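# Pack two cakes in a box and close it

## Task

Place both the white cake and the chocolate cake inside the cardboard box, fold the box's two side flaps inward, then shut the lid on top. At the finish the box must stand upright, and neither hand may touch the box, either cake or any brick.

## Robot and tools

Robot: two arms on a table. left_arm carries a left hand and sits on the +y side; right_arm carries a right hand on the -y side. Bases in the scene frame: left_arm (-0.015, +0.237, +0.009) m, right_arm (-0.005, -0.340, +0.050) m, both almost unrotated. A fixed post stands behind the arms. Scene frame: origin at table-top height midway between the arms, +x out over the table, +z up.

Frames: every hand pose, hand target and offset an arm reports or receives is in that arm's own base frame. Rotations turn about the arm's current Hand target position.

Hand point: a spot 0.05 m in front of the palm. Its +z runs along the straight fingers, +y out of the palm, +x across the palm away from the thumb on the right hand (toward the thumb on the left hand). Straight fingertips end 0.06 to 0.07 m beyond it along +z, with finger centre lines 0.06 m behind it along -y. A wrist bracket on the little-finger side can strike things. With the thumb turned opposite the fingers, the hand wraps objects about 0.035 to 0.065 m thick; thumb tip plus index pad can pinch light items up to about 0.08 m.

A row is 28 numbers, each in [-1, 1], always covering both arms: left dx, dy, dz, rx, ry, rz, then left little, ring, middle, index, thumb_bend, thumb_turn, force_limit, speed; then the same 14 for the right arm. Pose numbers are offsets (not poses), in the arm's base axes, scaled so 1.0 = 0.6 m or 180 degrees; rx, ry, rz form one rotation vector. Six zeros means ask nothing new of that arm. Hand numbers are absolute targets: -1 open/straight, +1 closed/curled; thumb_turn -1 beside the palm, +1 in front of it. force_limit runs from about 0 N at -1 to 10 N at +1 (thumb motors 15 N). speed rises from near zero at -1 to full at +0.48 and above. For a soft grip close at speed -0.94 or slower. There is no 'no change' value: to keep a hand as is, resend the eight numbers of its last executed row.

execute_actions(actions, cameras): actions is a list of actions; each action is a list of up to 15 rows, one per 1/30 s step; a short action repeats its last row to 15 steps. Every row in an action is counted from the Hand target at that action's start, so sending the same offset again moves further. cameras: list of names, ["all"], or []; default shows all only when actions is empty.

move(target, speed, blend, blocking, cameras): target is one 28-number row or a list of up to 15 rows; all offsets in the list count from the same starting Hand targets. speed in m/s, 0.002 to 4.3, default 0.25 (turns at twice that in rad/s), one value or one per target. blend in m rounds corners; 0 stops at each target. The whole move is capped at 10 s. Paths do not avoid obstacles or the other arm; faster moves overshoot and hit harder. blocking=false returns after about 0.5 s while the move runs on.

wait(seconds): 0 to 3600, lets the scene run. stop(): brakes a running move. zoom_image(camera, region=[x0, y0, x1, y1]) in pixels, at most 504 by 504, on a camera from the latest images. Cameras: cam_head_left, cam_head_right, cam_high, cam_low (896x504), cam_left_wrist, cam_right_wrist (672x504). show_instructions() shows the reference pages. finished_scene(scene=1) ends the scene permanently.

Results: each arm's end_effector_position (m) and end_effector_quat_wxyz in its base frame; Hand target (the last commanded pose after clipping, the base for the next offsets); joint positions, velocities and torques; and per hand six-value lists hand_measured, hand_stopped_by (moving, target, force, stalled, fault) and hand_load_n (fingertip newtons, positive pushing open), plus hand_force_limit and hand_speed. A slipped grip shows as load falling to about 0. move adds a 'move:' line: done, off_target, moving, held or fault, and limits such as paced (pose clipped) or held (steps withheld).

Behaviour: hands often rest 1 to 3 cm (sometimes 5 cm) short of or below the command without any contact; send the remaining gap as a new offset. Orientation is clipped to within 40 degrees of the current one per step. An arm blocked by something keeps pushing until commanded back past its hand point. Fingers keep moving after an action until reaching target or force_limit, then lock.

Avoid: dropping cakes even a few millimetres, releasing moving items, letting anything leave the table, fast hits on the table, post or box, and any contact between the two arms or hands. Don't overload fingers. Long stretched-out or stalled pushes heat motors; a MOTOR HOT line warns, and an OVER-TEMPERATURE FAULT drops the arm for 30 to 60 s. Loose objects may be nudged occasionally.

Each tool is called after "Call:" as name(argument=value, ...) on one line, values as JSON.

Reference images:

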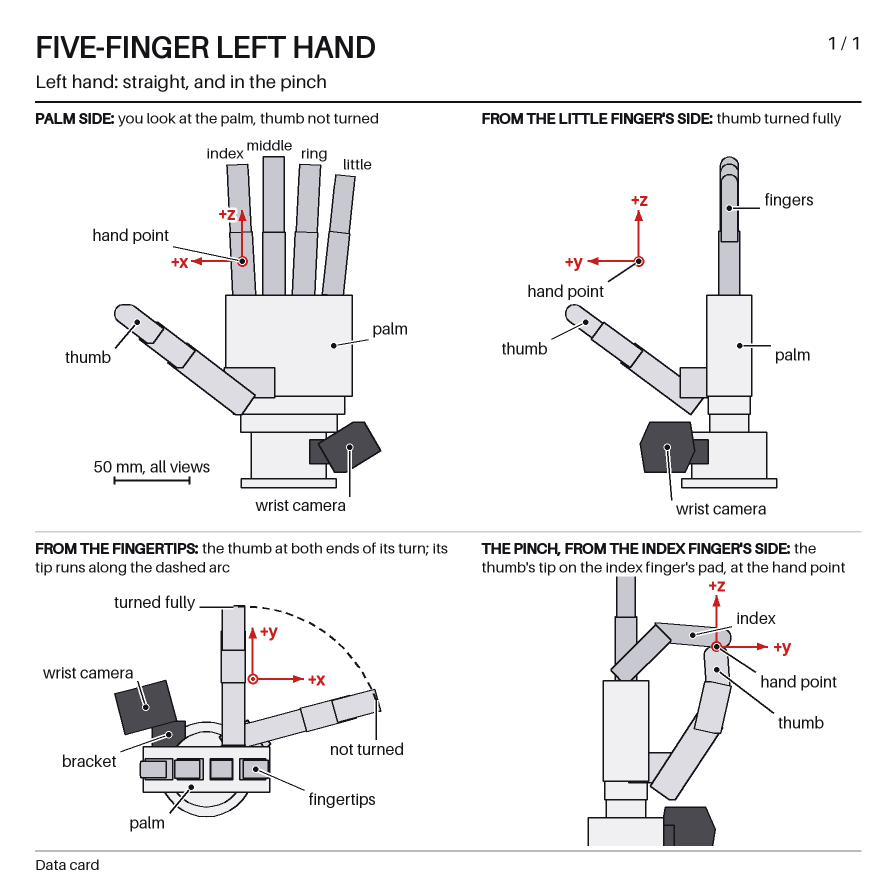

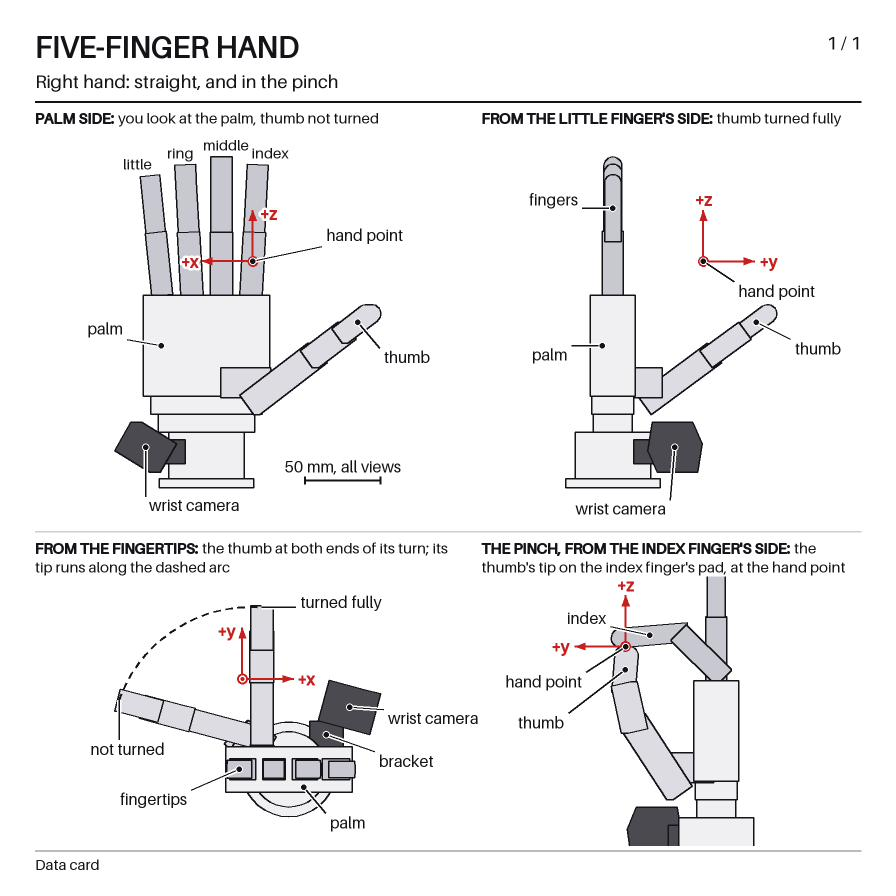

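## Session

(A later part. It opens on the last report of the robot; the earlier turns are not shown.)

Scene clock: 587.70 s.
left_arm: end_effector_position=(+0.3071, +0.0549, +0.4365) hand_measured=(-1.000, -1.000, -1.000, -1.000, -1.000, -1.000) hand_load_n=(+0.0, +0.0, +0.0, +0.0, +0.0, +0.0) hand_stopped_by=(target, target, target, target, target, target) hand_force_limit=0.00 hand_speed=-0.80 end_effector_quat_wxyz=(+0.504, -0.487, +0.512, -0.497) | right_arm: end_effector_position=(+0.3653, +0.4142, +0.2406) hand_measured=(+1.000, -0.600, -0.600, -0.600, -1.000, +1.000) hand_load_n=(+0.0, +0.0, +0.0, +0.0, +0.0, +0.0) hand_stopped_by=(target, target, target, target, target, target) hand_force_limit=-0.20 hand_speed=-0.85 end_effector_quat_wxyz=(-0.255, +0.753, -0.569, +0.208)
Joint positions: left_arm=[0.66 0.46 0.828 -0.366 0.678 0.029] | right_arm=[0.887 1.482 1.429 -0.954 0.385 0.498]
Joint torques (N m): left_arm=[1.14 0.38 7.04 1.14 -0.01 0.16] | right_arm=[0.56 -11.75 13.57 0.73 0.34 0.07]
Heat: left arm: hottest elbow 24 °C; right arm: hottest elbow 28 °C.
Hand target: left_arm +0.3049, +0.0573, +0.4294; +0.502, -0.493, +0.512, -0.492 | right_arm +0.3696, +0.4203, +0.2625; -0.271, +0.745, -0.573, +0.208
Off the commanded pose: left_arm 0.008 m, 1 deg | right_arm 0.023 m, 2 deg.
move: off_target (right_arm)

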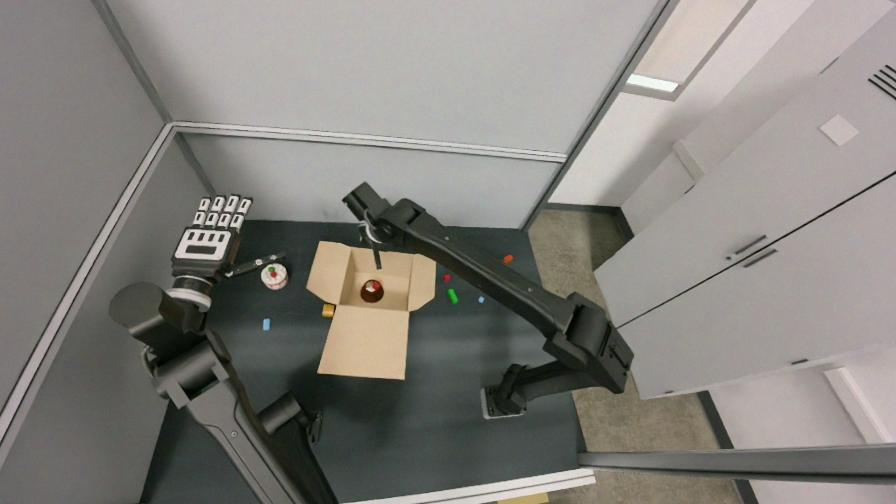

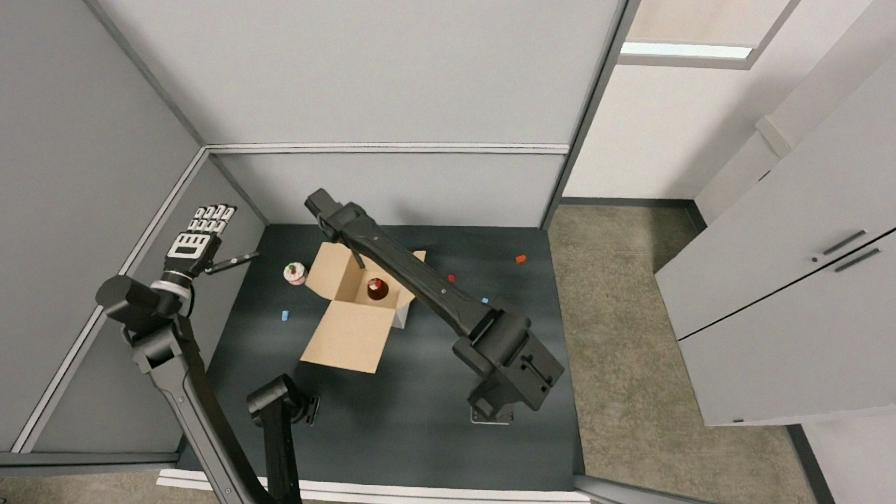

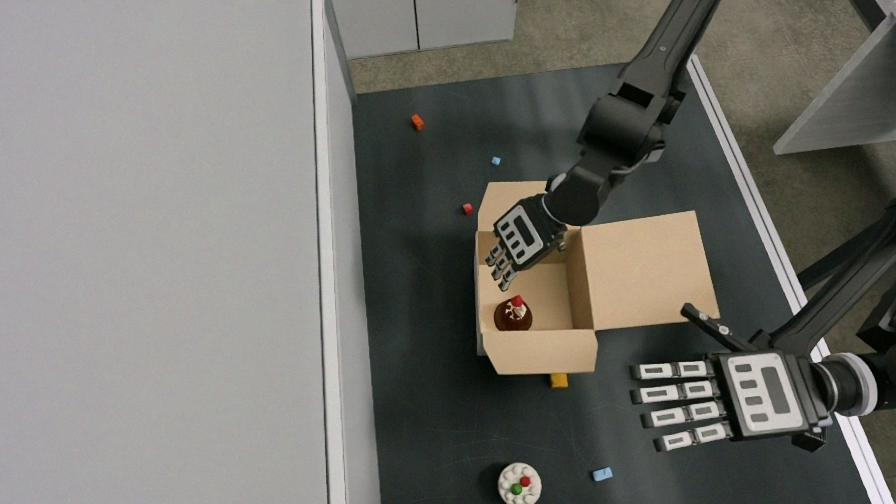

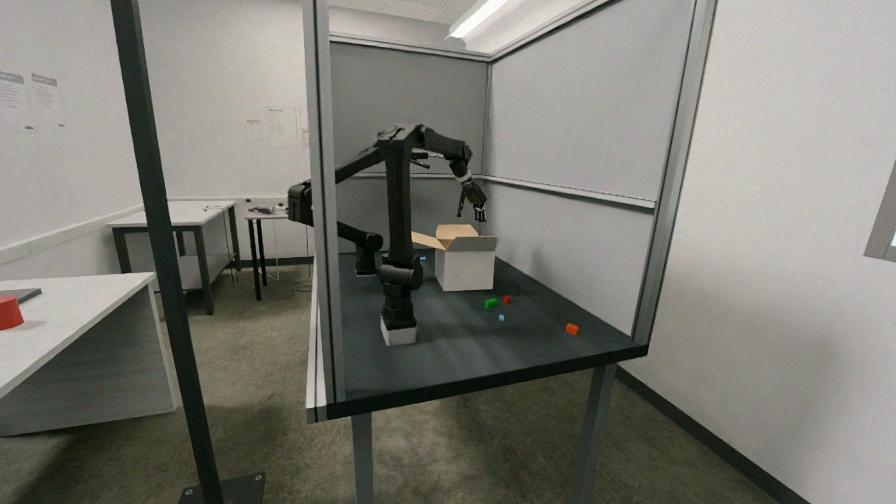

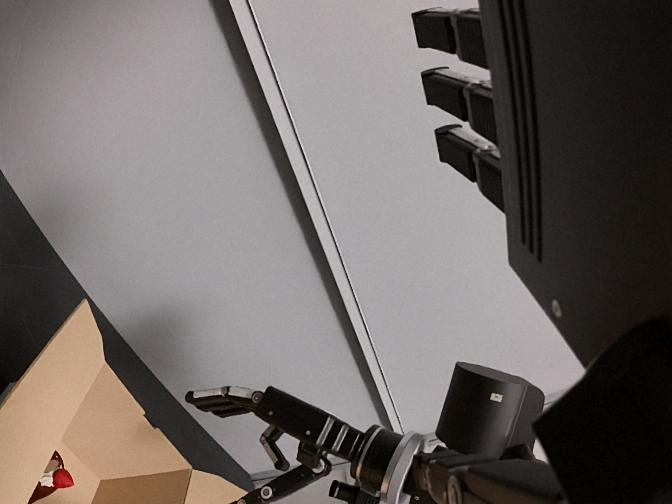

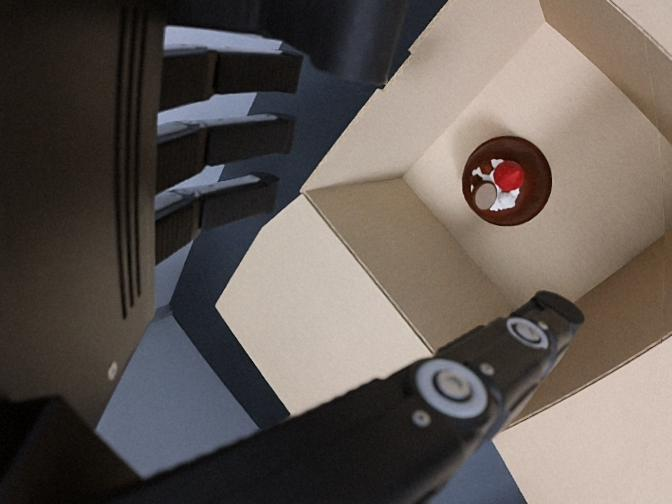

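Call:
move(target=[0.255,0.122,-0.215,0,0.278,0,-0.6,-0.6,-0.6,-0.6,-1,1,0,0, -0.017,-0.9,0.2,0,0,-0.3,-1,-1,-1,-1,-1,-1,-0.2,0], cameras=["all"], speed=0.2)

Call:
zoom_image(camera="cam_high", region=[440, 300, 640, 504])

Call:
zoom_image(camera="cam_head_left", region=[220, 200, 380, 330])

Call:
zoom_image(camera="cam_head_right", region=[220, 200, 380, 330])

Scene clock: 619.43 s.
left_arm: end_effector_position=(+0.4482, +0.1310, +0.2832) hand_measured=(-0.600, -0.600, -0.600, -0.600, -1.000, +1.000) hand_load_n=(+0.0, +0.0, +0.0, +0.0, +0.0, +0.5) hand_stopped_by=(target, target, target, target, target, target) hand_force_limit=0.00 hand_speed=0.00 end_effector_quat_wxyz=(-0.226, +0.667, -0.670, +0.235) | right_arm: end_effector_position=(+0.3554, -0.1183, +0.3686) hand_measured=(-1.000, -1.000, -1.000, -1.000, -1.000, -1.000) hand_load_n=(+0.0, +0.0, +0.0, +0.0, +0.0, +0.0) hand_stopped_by=(target, target, target, target, target, target) hand_force_limit=-0.20 hand_speed=0.00 end_effector_quat_wxyz=(+0.143, -0.400, +0.853, -0.304)
Joint positions: left_arm=[0.413 1.301 1.352 -1.005 0.262 0.334] | right_arm=[-0.323 1.035 1.369 -1.254 0.23 0.293]
Joint torques (N m): left_arm=[-0.73 -10.93 11.21 0.98 -0.06 0.17] | right_arm=[0.97 -4.07 13.41 0.9 0.02 -0.11]
Heat: left arm: hottest elbow 24 °C; right arm: hottest elbow 31 °C.
Hand target: left_arm +0.4579, +0.1305, +0.3003; -0.238, +0.655, -0.677, +0.238 | right_arm +0.3593, -0.1197, +0.3824; +0.147, -0.404, +0.849, -0.308
Off the commanded pose: left_arm 0.020 m, 2 deg | right_arm 0.014 m, 1 deg.
move: off_target (left_arm, right_arm)

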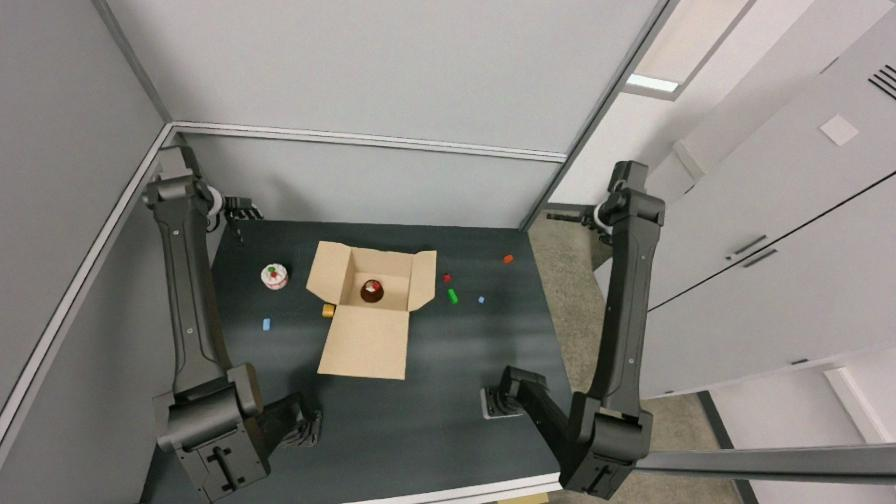

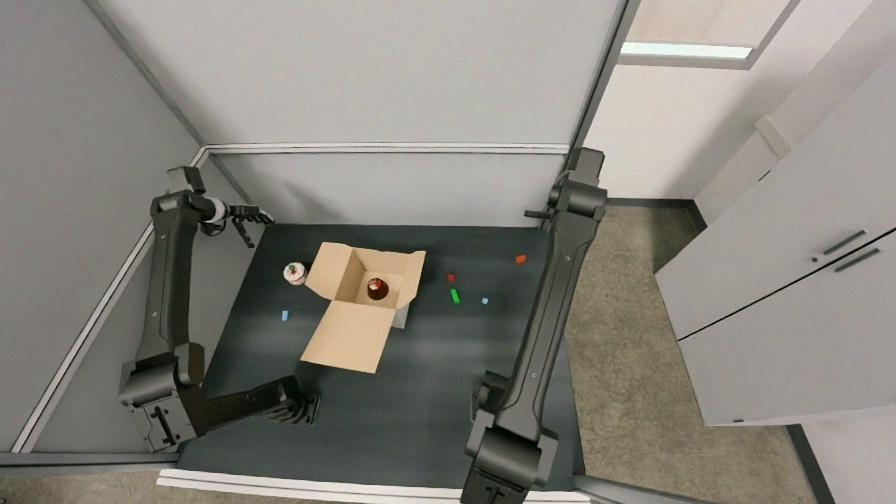

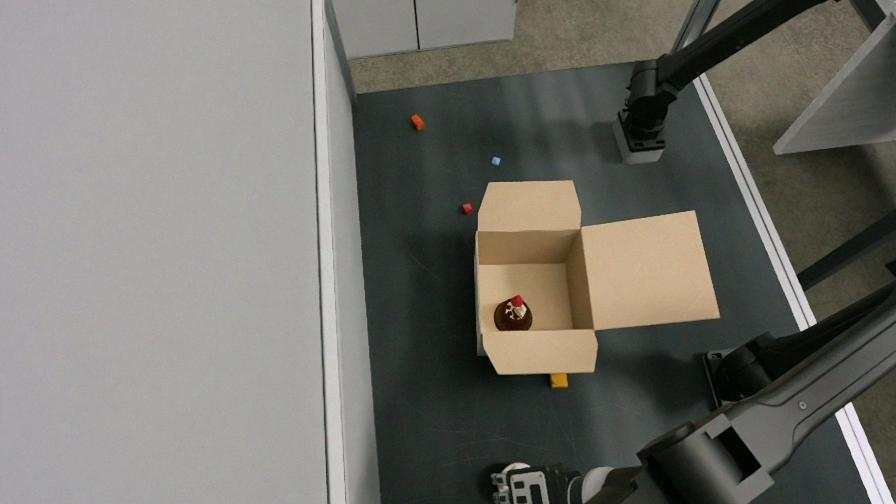

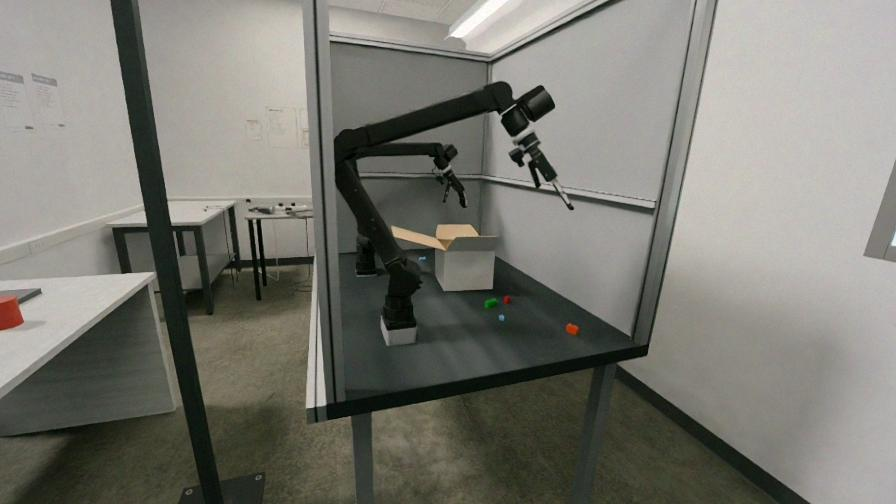

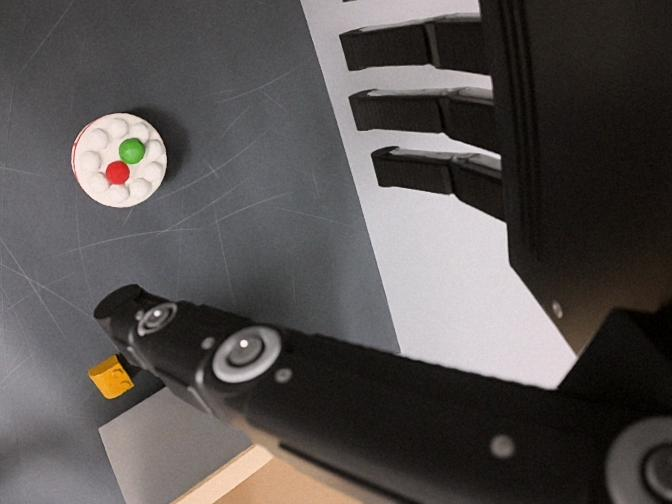

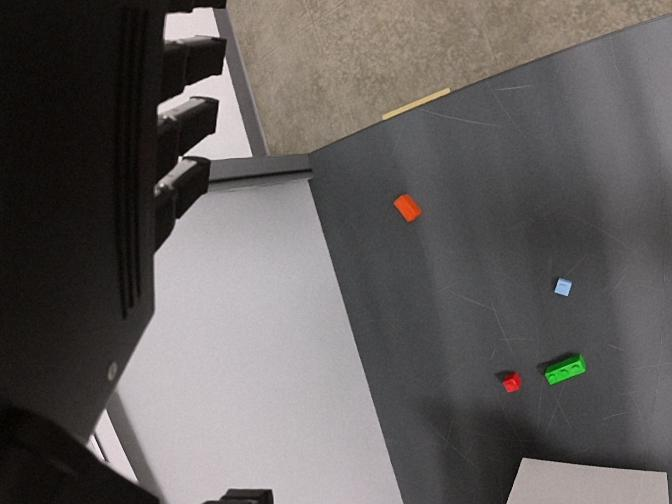

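Scaled by 2.471.

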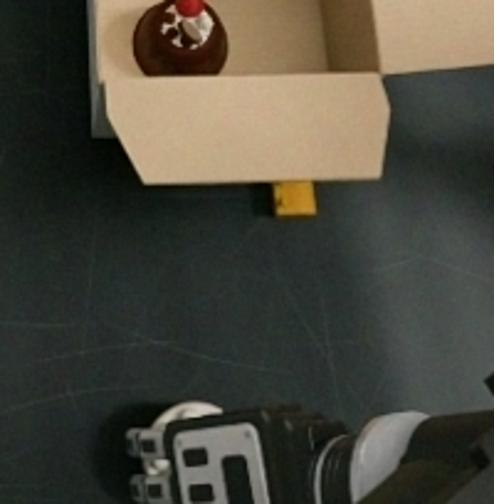

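Scaled by 3.150.

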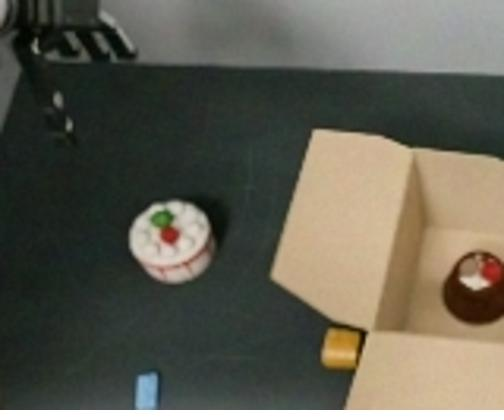

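Scaled by 3.150.

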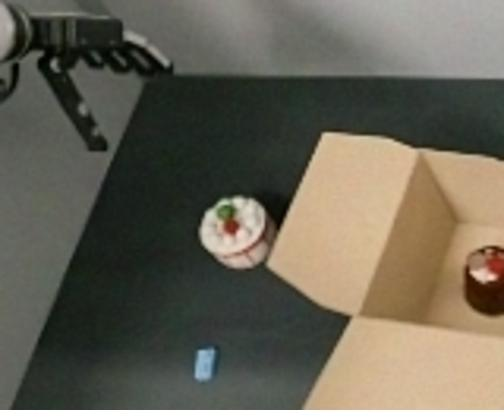

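Call:
move(target=[-0.043,-0.01,-0.25,0,0,0,-0.6,-0.6,-0.6,-0.6,-1,1,0,0, 0,0,0,0,0,0,-1,-1,-1,-1,-1,-1,-0.2,0], cameras=["all"], speed=0.15)

Call:
zoom_image(camera="cam_high", region=[440, 380, 640, 504])

Call:
zoom_image(camera="cam_head_left", region=[220, 200, 380, 330])

Call:
zoom_image(camera="cam_head_right", region=[220, 200, 380, 330])

Scene clock: 636.20 s.
left_arm: end_effector_position=(+0.4303, +0.1236, +0.1501) hand_measured=(-0.600, -0.600, -0.600, -0.600, -1.000, +1.000) hand_load_n=(+0.0, +0.0, +0.0, +0.0, +0.0, +0.0) hand_stopped_by=(target, target, target, target, target, target) hand_force_limit=0.00 hand_speed=0.00 end_effector_quat_wxyz=(-0.231, +0.662, -0.673, +0.236) | right_arm: end_effector_position=(+0.3554, -0.1183, +0.3686) hand_measured=(-1.000, -1.000, -1.000, -1.000, -1.000, -1.000) hand_load_n=(+0.0, +0.0, +0.0, +0.0, +0.0, +0.0) hand_stopped_by=(target, target, target, target, target, target) hand_force_limit=-0.20 hand_speed=0.00 end_effector_quat_wxyz=(+0.143, -0.400, +0.853, -0.304)
Joint positions: left_arm=[0.413 1.288 0.986 -0.642 0.263 0.344] | right_arm=[-0.323 1.035 1.369 -1.254 0.23 0.292]
Joint torques (N m): left_arm=[-0.15 -11.58 7.34 1.73 0.21 0.25] | right_arm=[0.73 -3.78 13.39 0.92 0.03 -0.16]
Heat: left arm: hottest elbow 26 °C; right arm: hottest elbow 30 °C.
Hand target: left_arm +0.4322, +0.1245, +0.1505; -0.238, +0.655, -0.677, +0.238 | right_arm +0.3594, -0.1197, +0.3824; +0.147, -0.404, +0.849, -0.308
Off the commanded pose: left_arm 0.002 m, 1 deg | right_arm 0.014 m, 1 deg.
move: done

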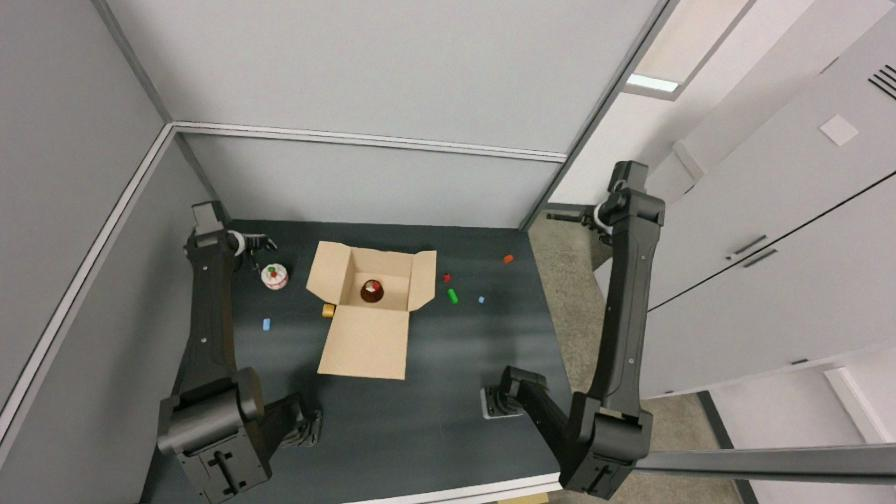

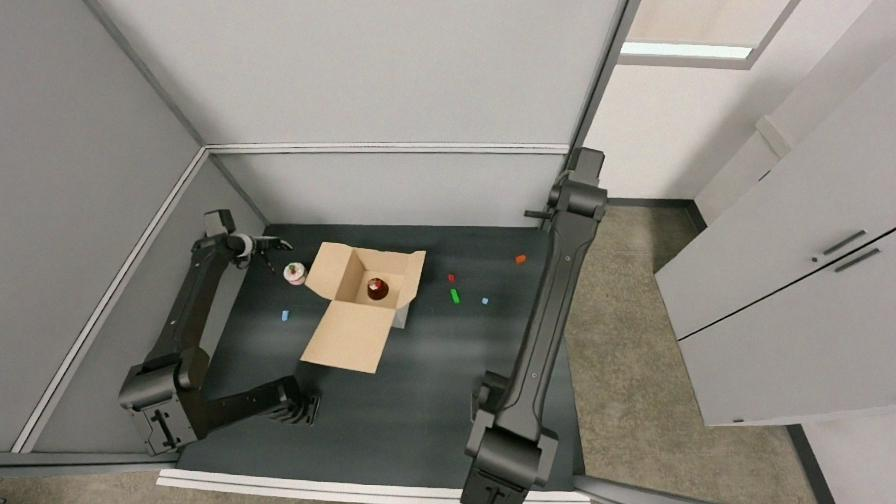

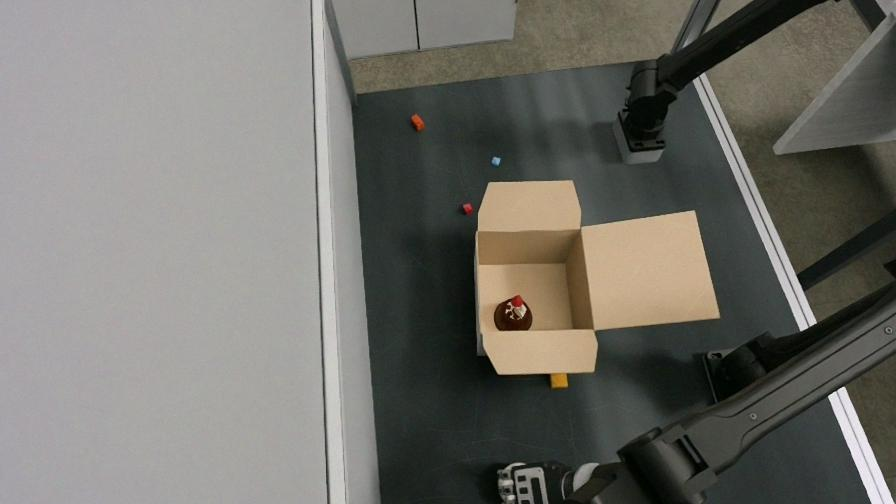

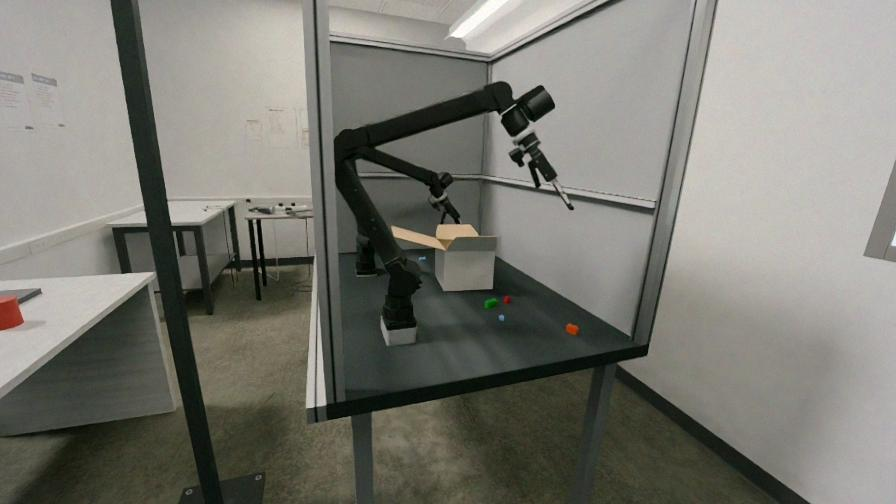

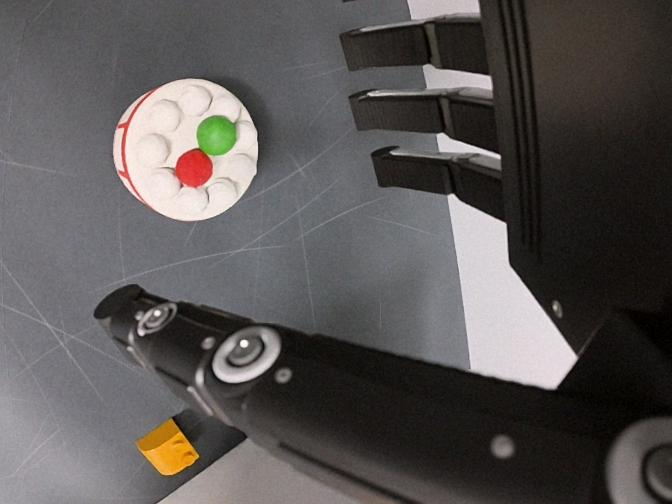

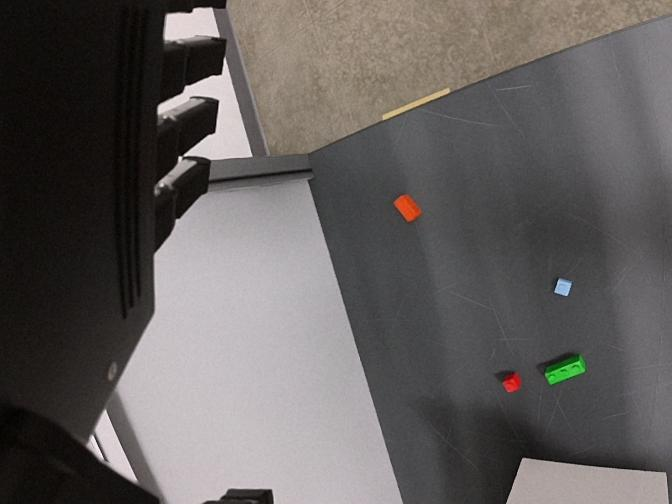

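Scaled by 2.520.

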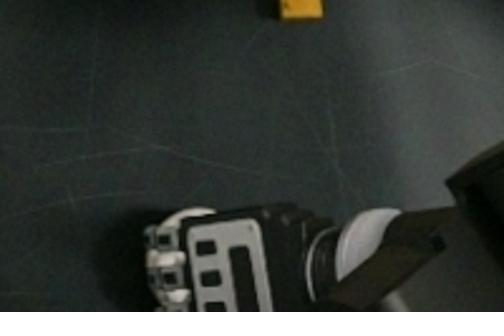

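Scaled by 3.150.

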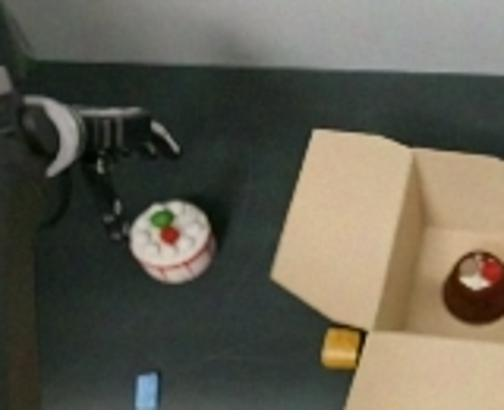

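Scaled by 3.150.

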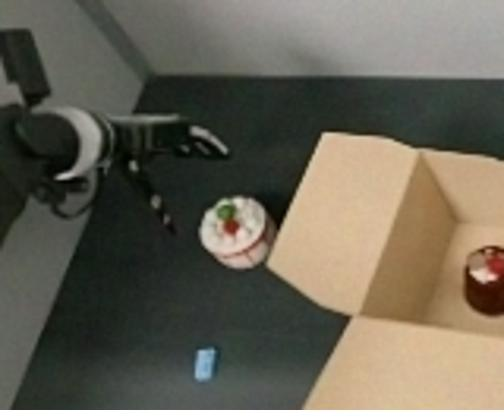

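Call:
move(target=[0,0.008,-0.1,0,0,0,-0.6,-0.6,-0.6,-0.6,-1,1,0,0, 0,0,0,0,0,0,-1,-1,-1,-1,-1,-1,-0.2,0], cameras=["all"], speed=0.15)

Call:
zoom_image(camera="cam_high", region=[440, 380, 640, 504])

Call:
zoom_image(camera="cam_head_left", region=[220, 220, 320, 310])

Call:
zoom_image(camera="cam_head_right", region=[220, 220, 320, 310])

Scene clock: 654.50 s.
left_arm: end_effector_position=(+0.4314, +0.1234, +0.0934) hand_measured=(-0.600, -0.600, -0.600, -0.600, -1.000, +1.000) hand_load_n=(+0.0, +0.0, +0.0, +0.0, +0.0, +0.0) hand_stopped_by=(target, target, target, target, target, target) hand_force_limit=0.00 hand_speed=0.00 end_effector_quat_wxyz=(-0.233, +0.657, -0.676, +0.238) | right_arm: end_effector_position=(+0.3554, -0.1183, +0.3686) hand_measured=(-1.000, -1.000, -1.000, -1.000, -1.000, -1.000) hand_load_n=(+0.0, +0.0, +0.0, +0.0, +0.0, +0.0) hand_stopped_by=(target, target, target, target, target, target) hand_force_limit=-0.20 hand_speed=0.00 end_effector_quat_wxyz=(+0.143, -0.400, +0.853, -0.304)
Joint positions: left_arm=[0.413 1.35 0.88 -0.469 0.27 0.353] | right_arm=[-0.323 1.035 1.369 -1.254 0.23 0.292]
Joint torques (N m): left_arm=[1.96 -10.52 7.13 1.96 0.22 0.28] | right_arm=[0.85 -4.01 13.44 0.92 0.03 -0.14]
Heat: left arm: hottest elbow 25 °C; right arm: hottest elbow 30 °C.
Hand target: left_arm +0.4321, +0.1293, +0.0903; -0.238, +0.655, -0.677, +0.238 | right_arm +0.3594, -0.1197, +0.3824; +0.147, -0.404, +0.849, -0.308
Off the commanded pose: left_arm 0.007 m, 1 deg | right_arm 0.014 m, 1 deg.
move: done

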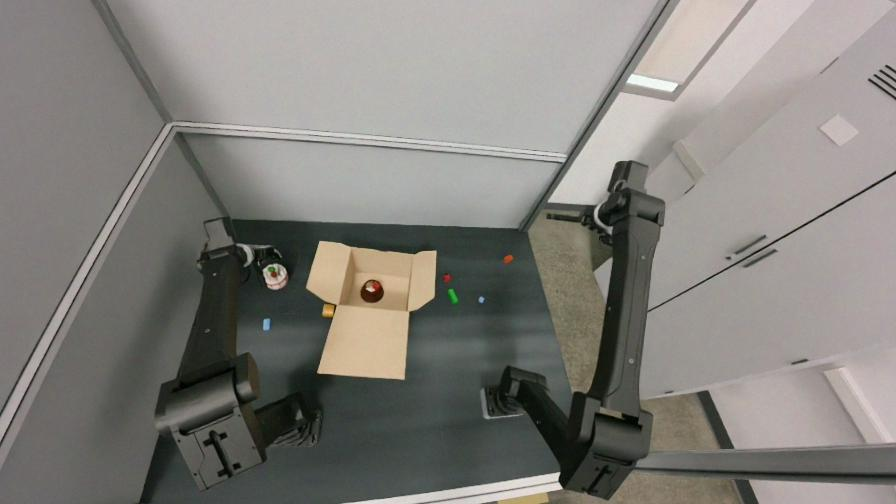

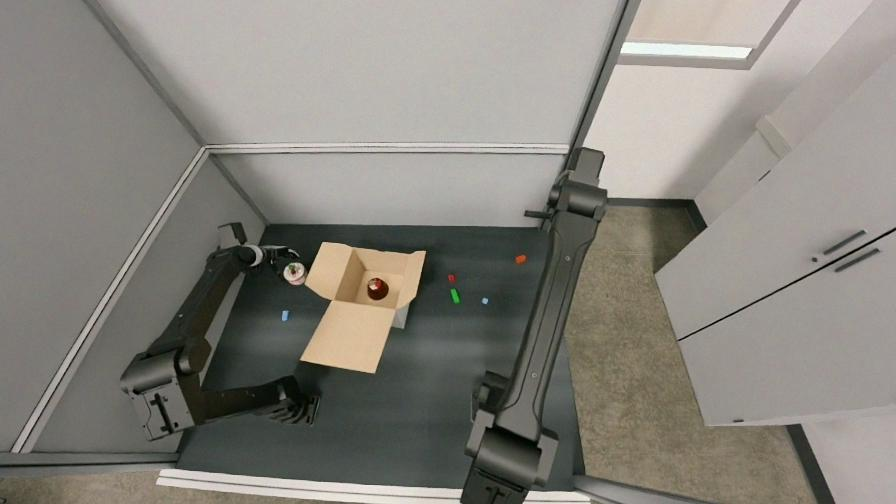

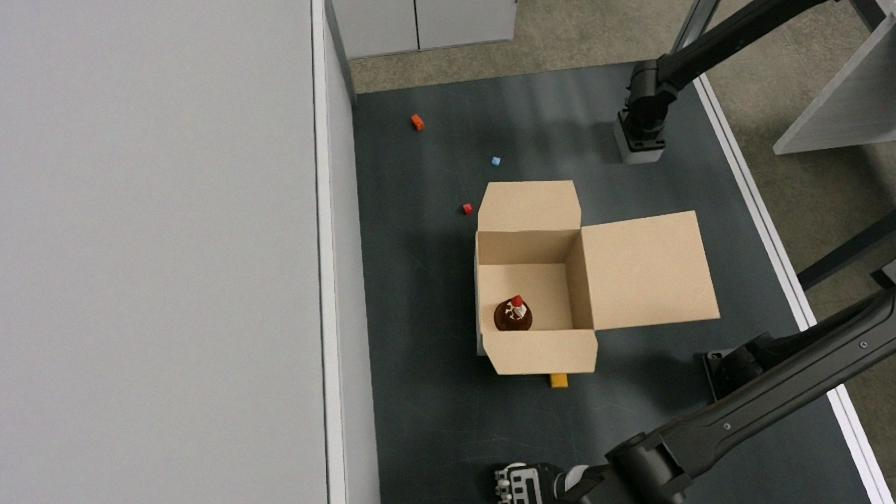

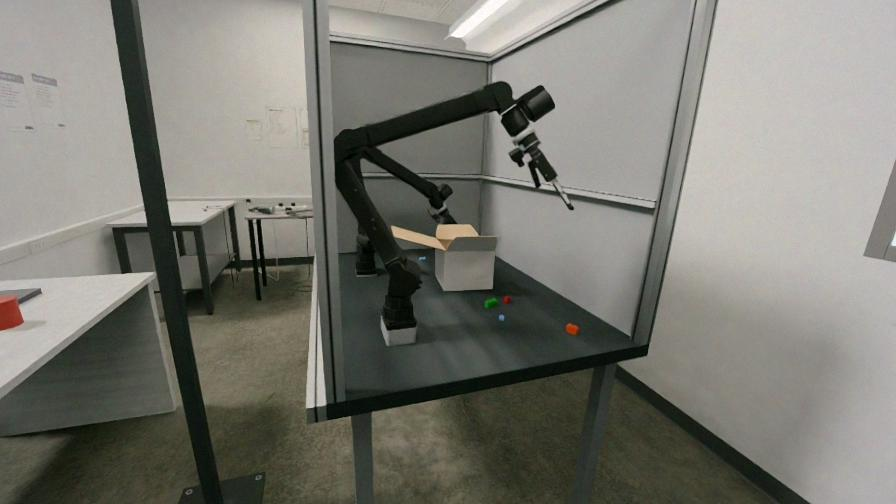

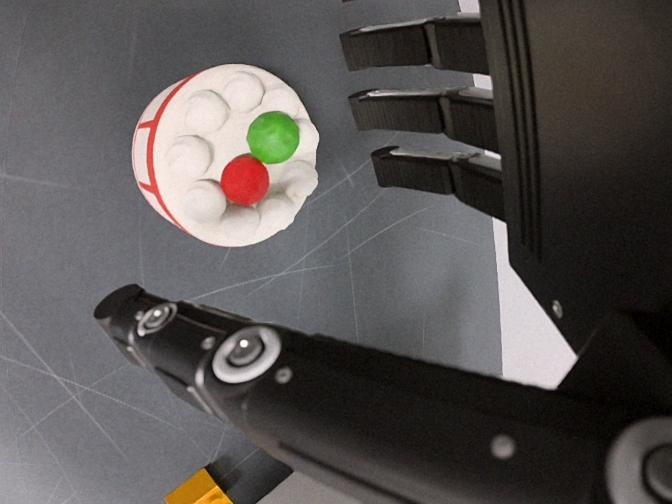

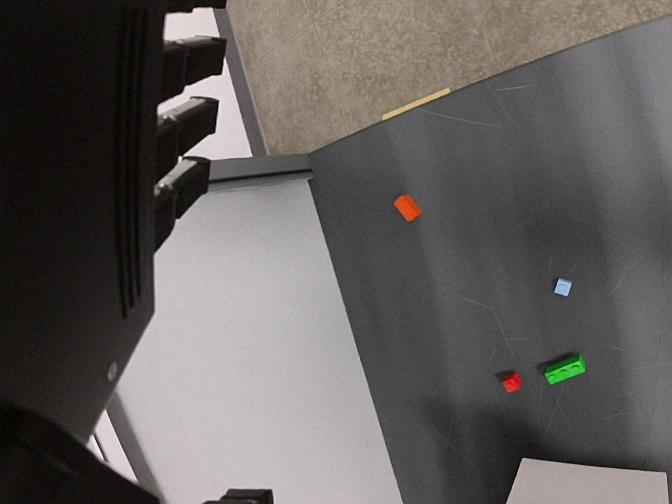

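Scaled by 2.520.

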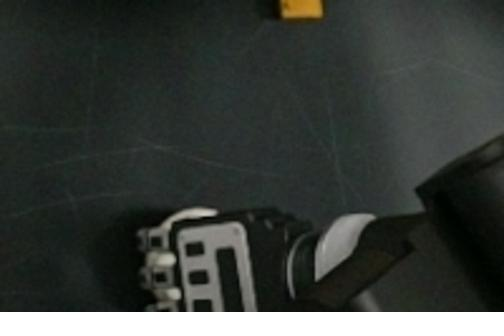

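Scaled by 5.040.

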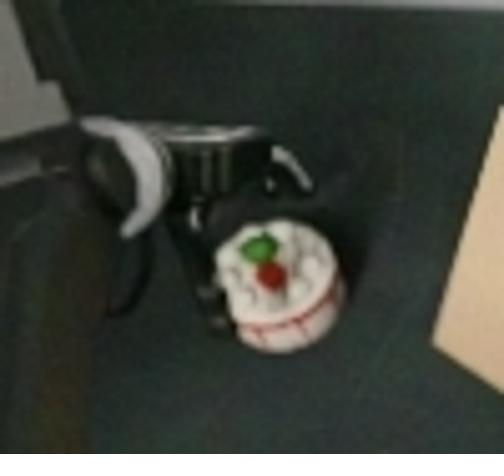

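Scaled by 5.040.

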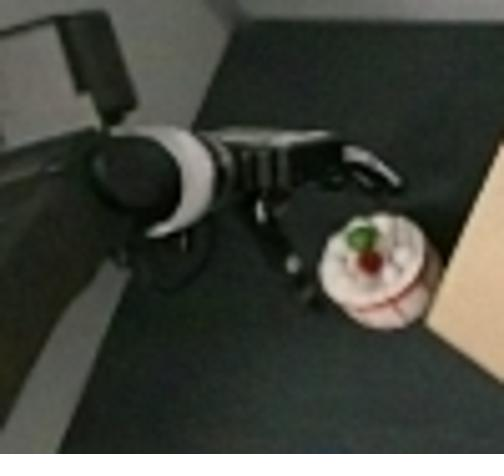

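Call:
move(target=[0,0.022,0,0,0,0,-0.6,-0.6,-0.6,-0.6,-1,1,0,0, 0,0,0,0,0,0,-1,-1,-1,-1,-1,-1,-0.2,0], cameras=["cam_left_wrist"], speed=0.1)

Scene clock: 691.00 s.
left_arm: end_effector_position=(+0.4270, +0.1361, +0.0912) hand_measured=(-0.600, -0.600, -0.600, -0.600, -1.000, +1.000) hand_load_n=(+0.0, +0.0, +0.0, +0.0, +0.0, +0.0) hand_stopped_by=(target, target, target, target, target, target) hand_force_limit=0.00 hand_speed=0.00 end_effector_quat_wxyz=(-0.234, +0.658, -0.675, +0.238) | right_arm: end_effector_position=(+0.3554, -0.1183, +0.3686) hand_measured=(-1.000, -1.000, -1.000, -1.000, -1.000, -1.000) hand_load_n=(+0.0, +0.0, +0.0, +0.0, +0.0, +0.0) hand_stopped_by=(target, target, target, target, target, target) hand_force_limit=-0.20 hand_speed=0.00 end_effector_quat_wxyz=(+0.143, -0.400, +0.853, -0.304)
Joint positions: left_arm=[0.447 1.356 0.88 -0.469 0.288 0.378] | right_arm=[-0.323 1.035 1.369 -1.254 0.23 0.292]
Joint torques (N m): left_arm=[0.79 -10.23 7.87 1.55 0.2 0.16] | right_arm=[0.79 -3.96 13.37 0.85 0.03 -0.16]
Heat: left arm: hottest elbow 25 °C; right arm: hottest elbow 31 °C.
Hand target: left_arm +0.4321, +0.1426, +0.0904; -0.238, +0.655, -0.677, +0.238 | right_arm +0.3594, -0.1197, +0.3824; +0.147, -0.404, +0.849, -0.308
Off the commanded pose: left_arm 0.008 m, 1 deg | right_arm 0.014 m, 1 deg.
move: done

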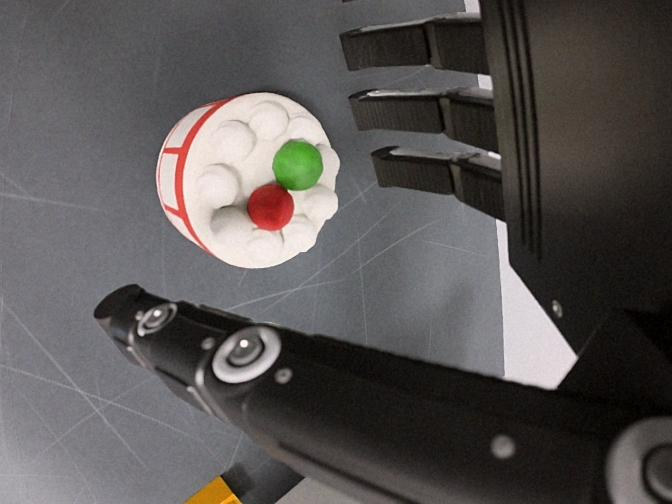

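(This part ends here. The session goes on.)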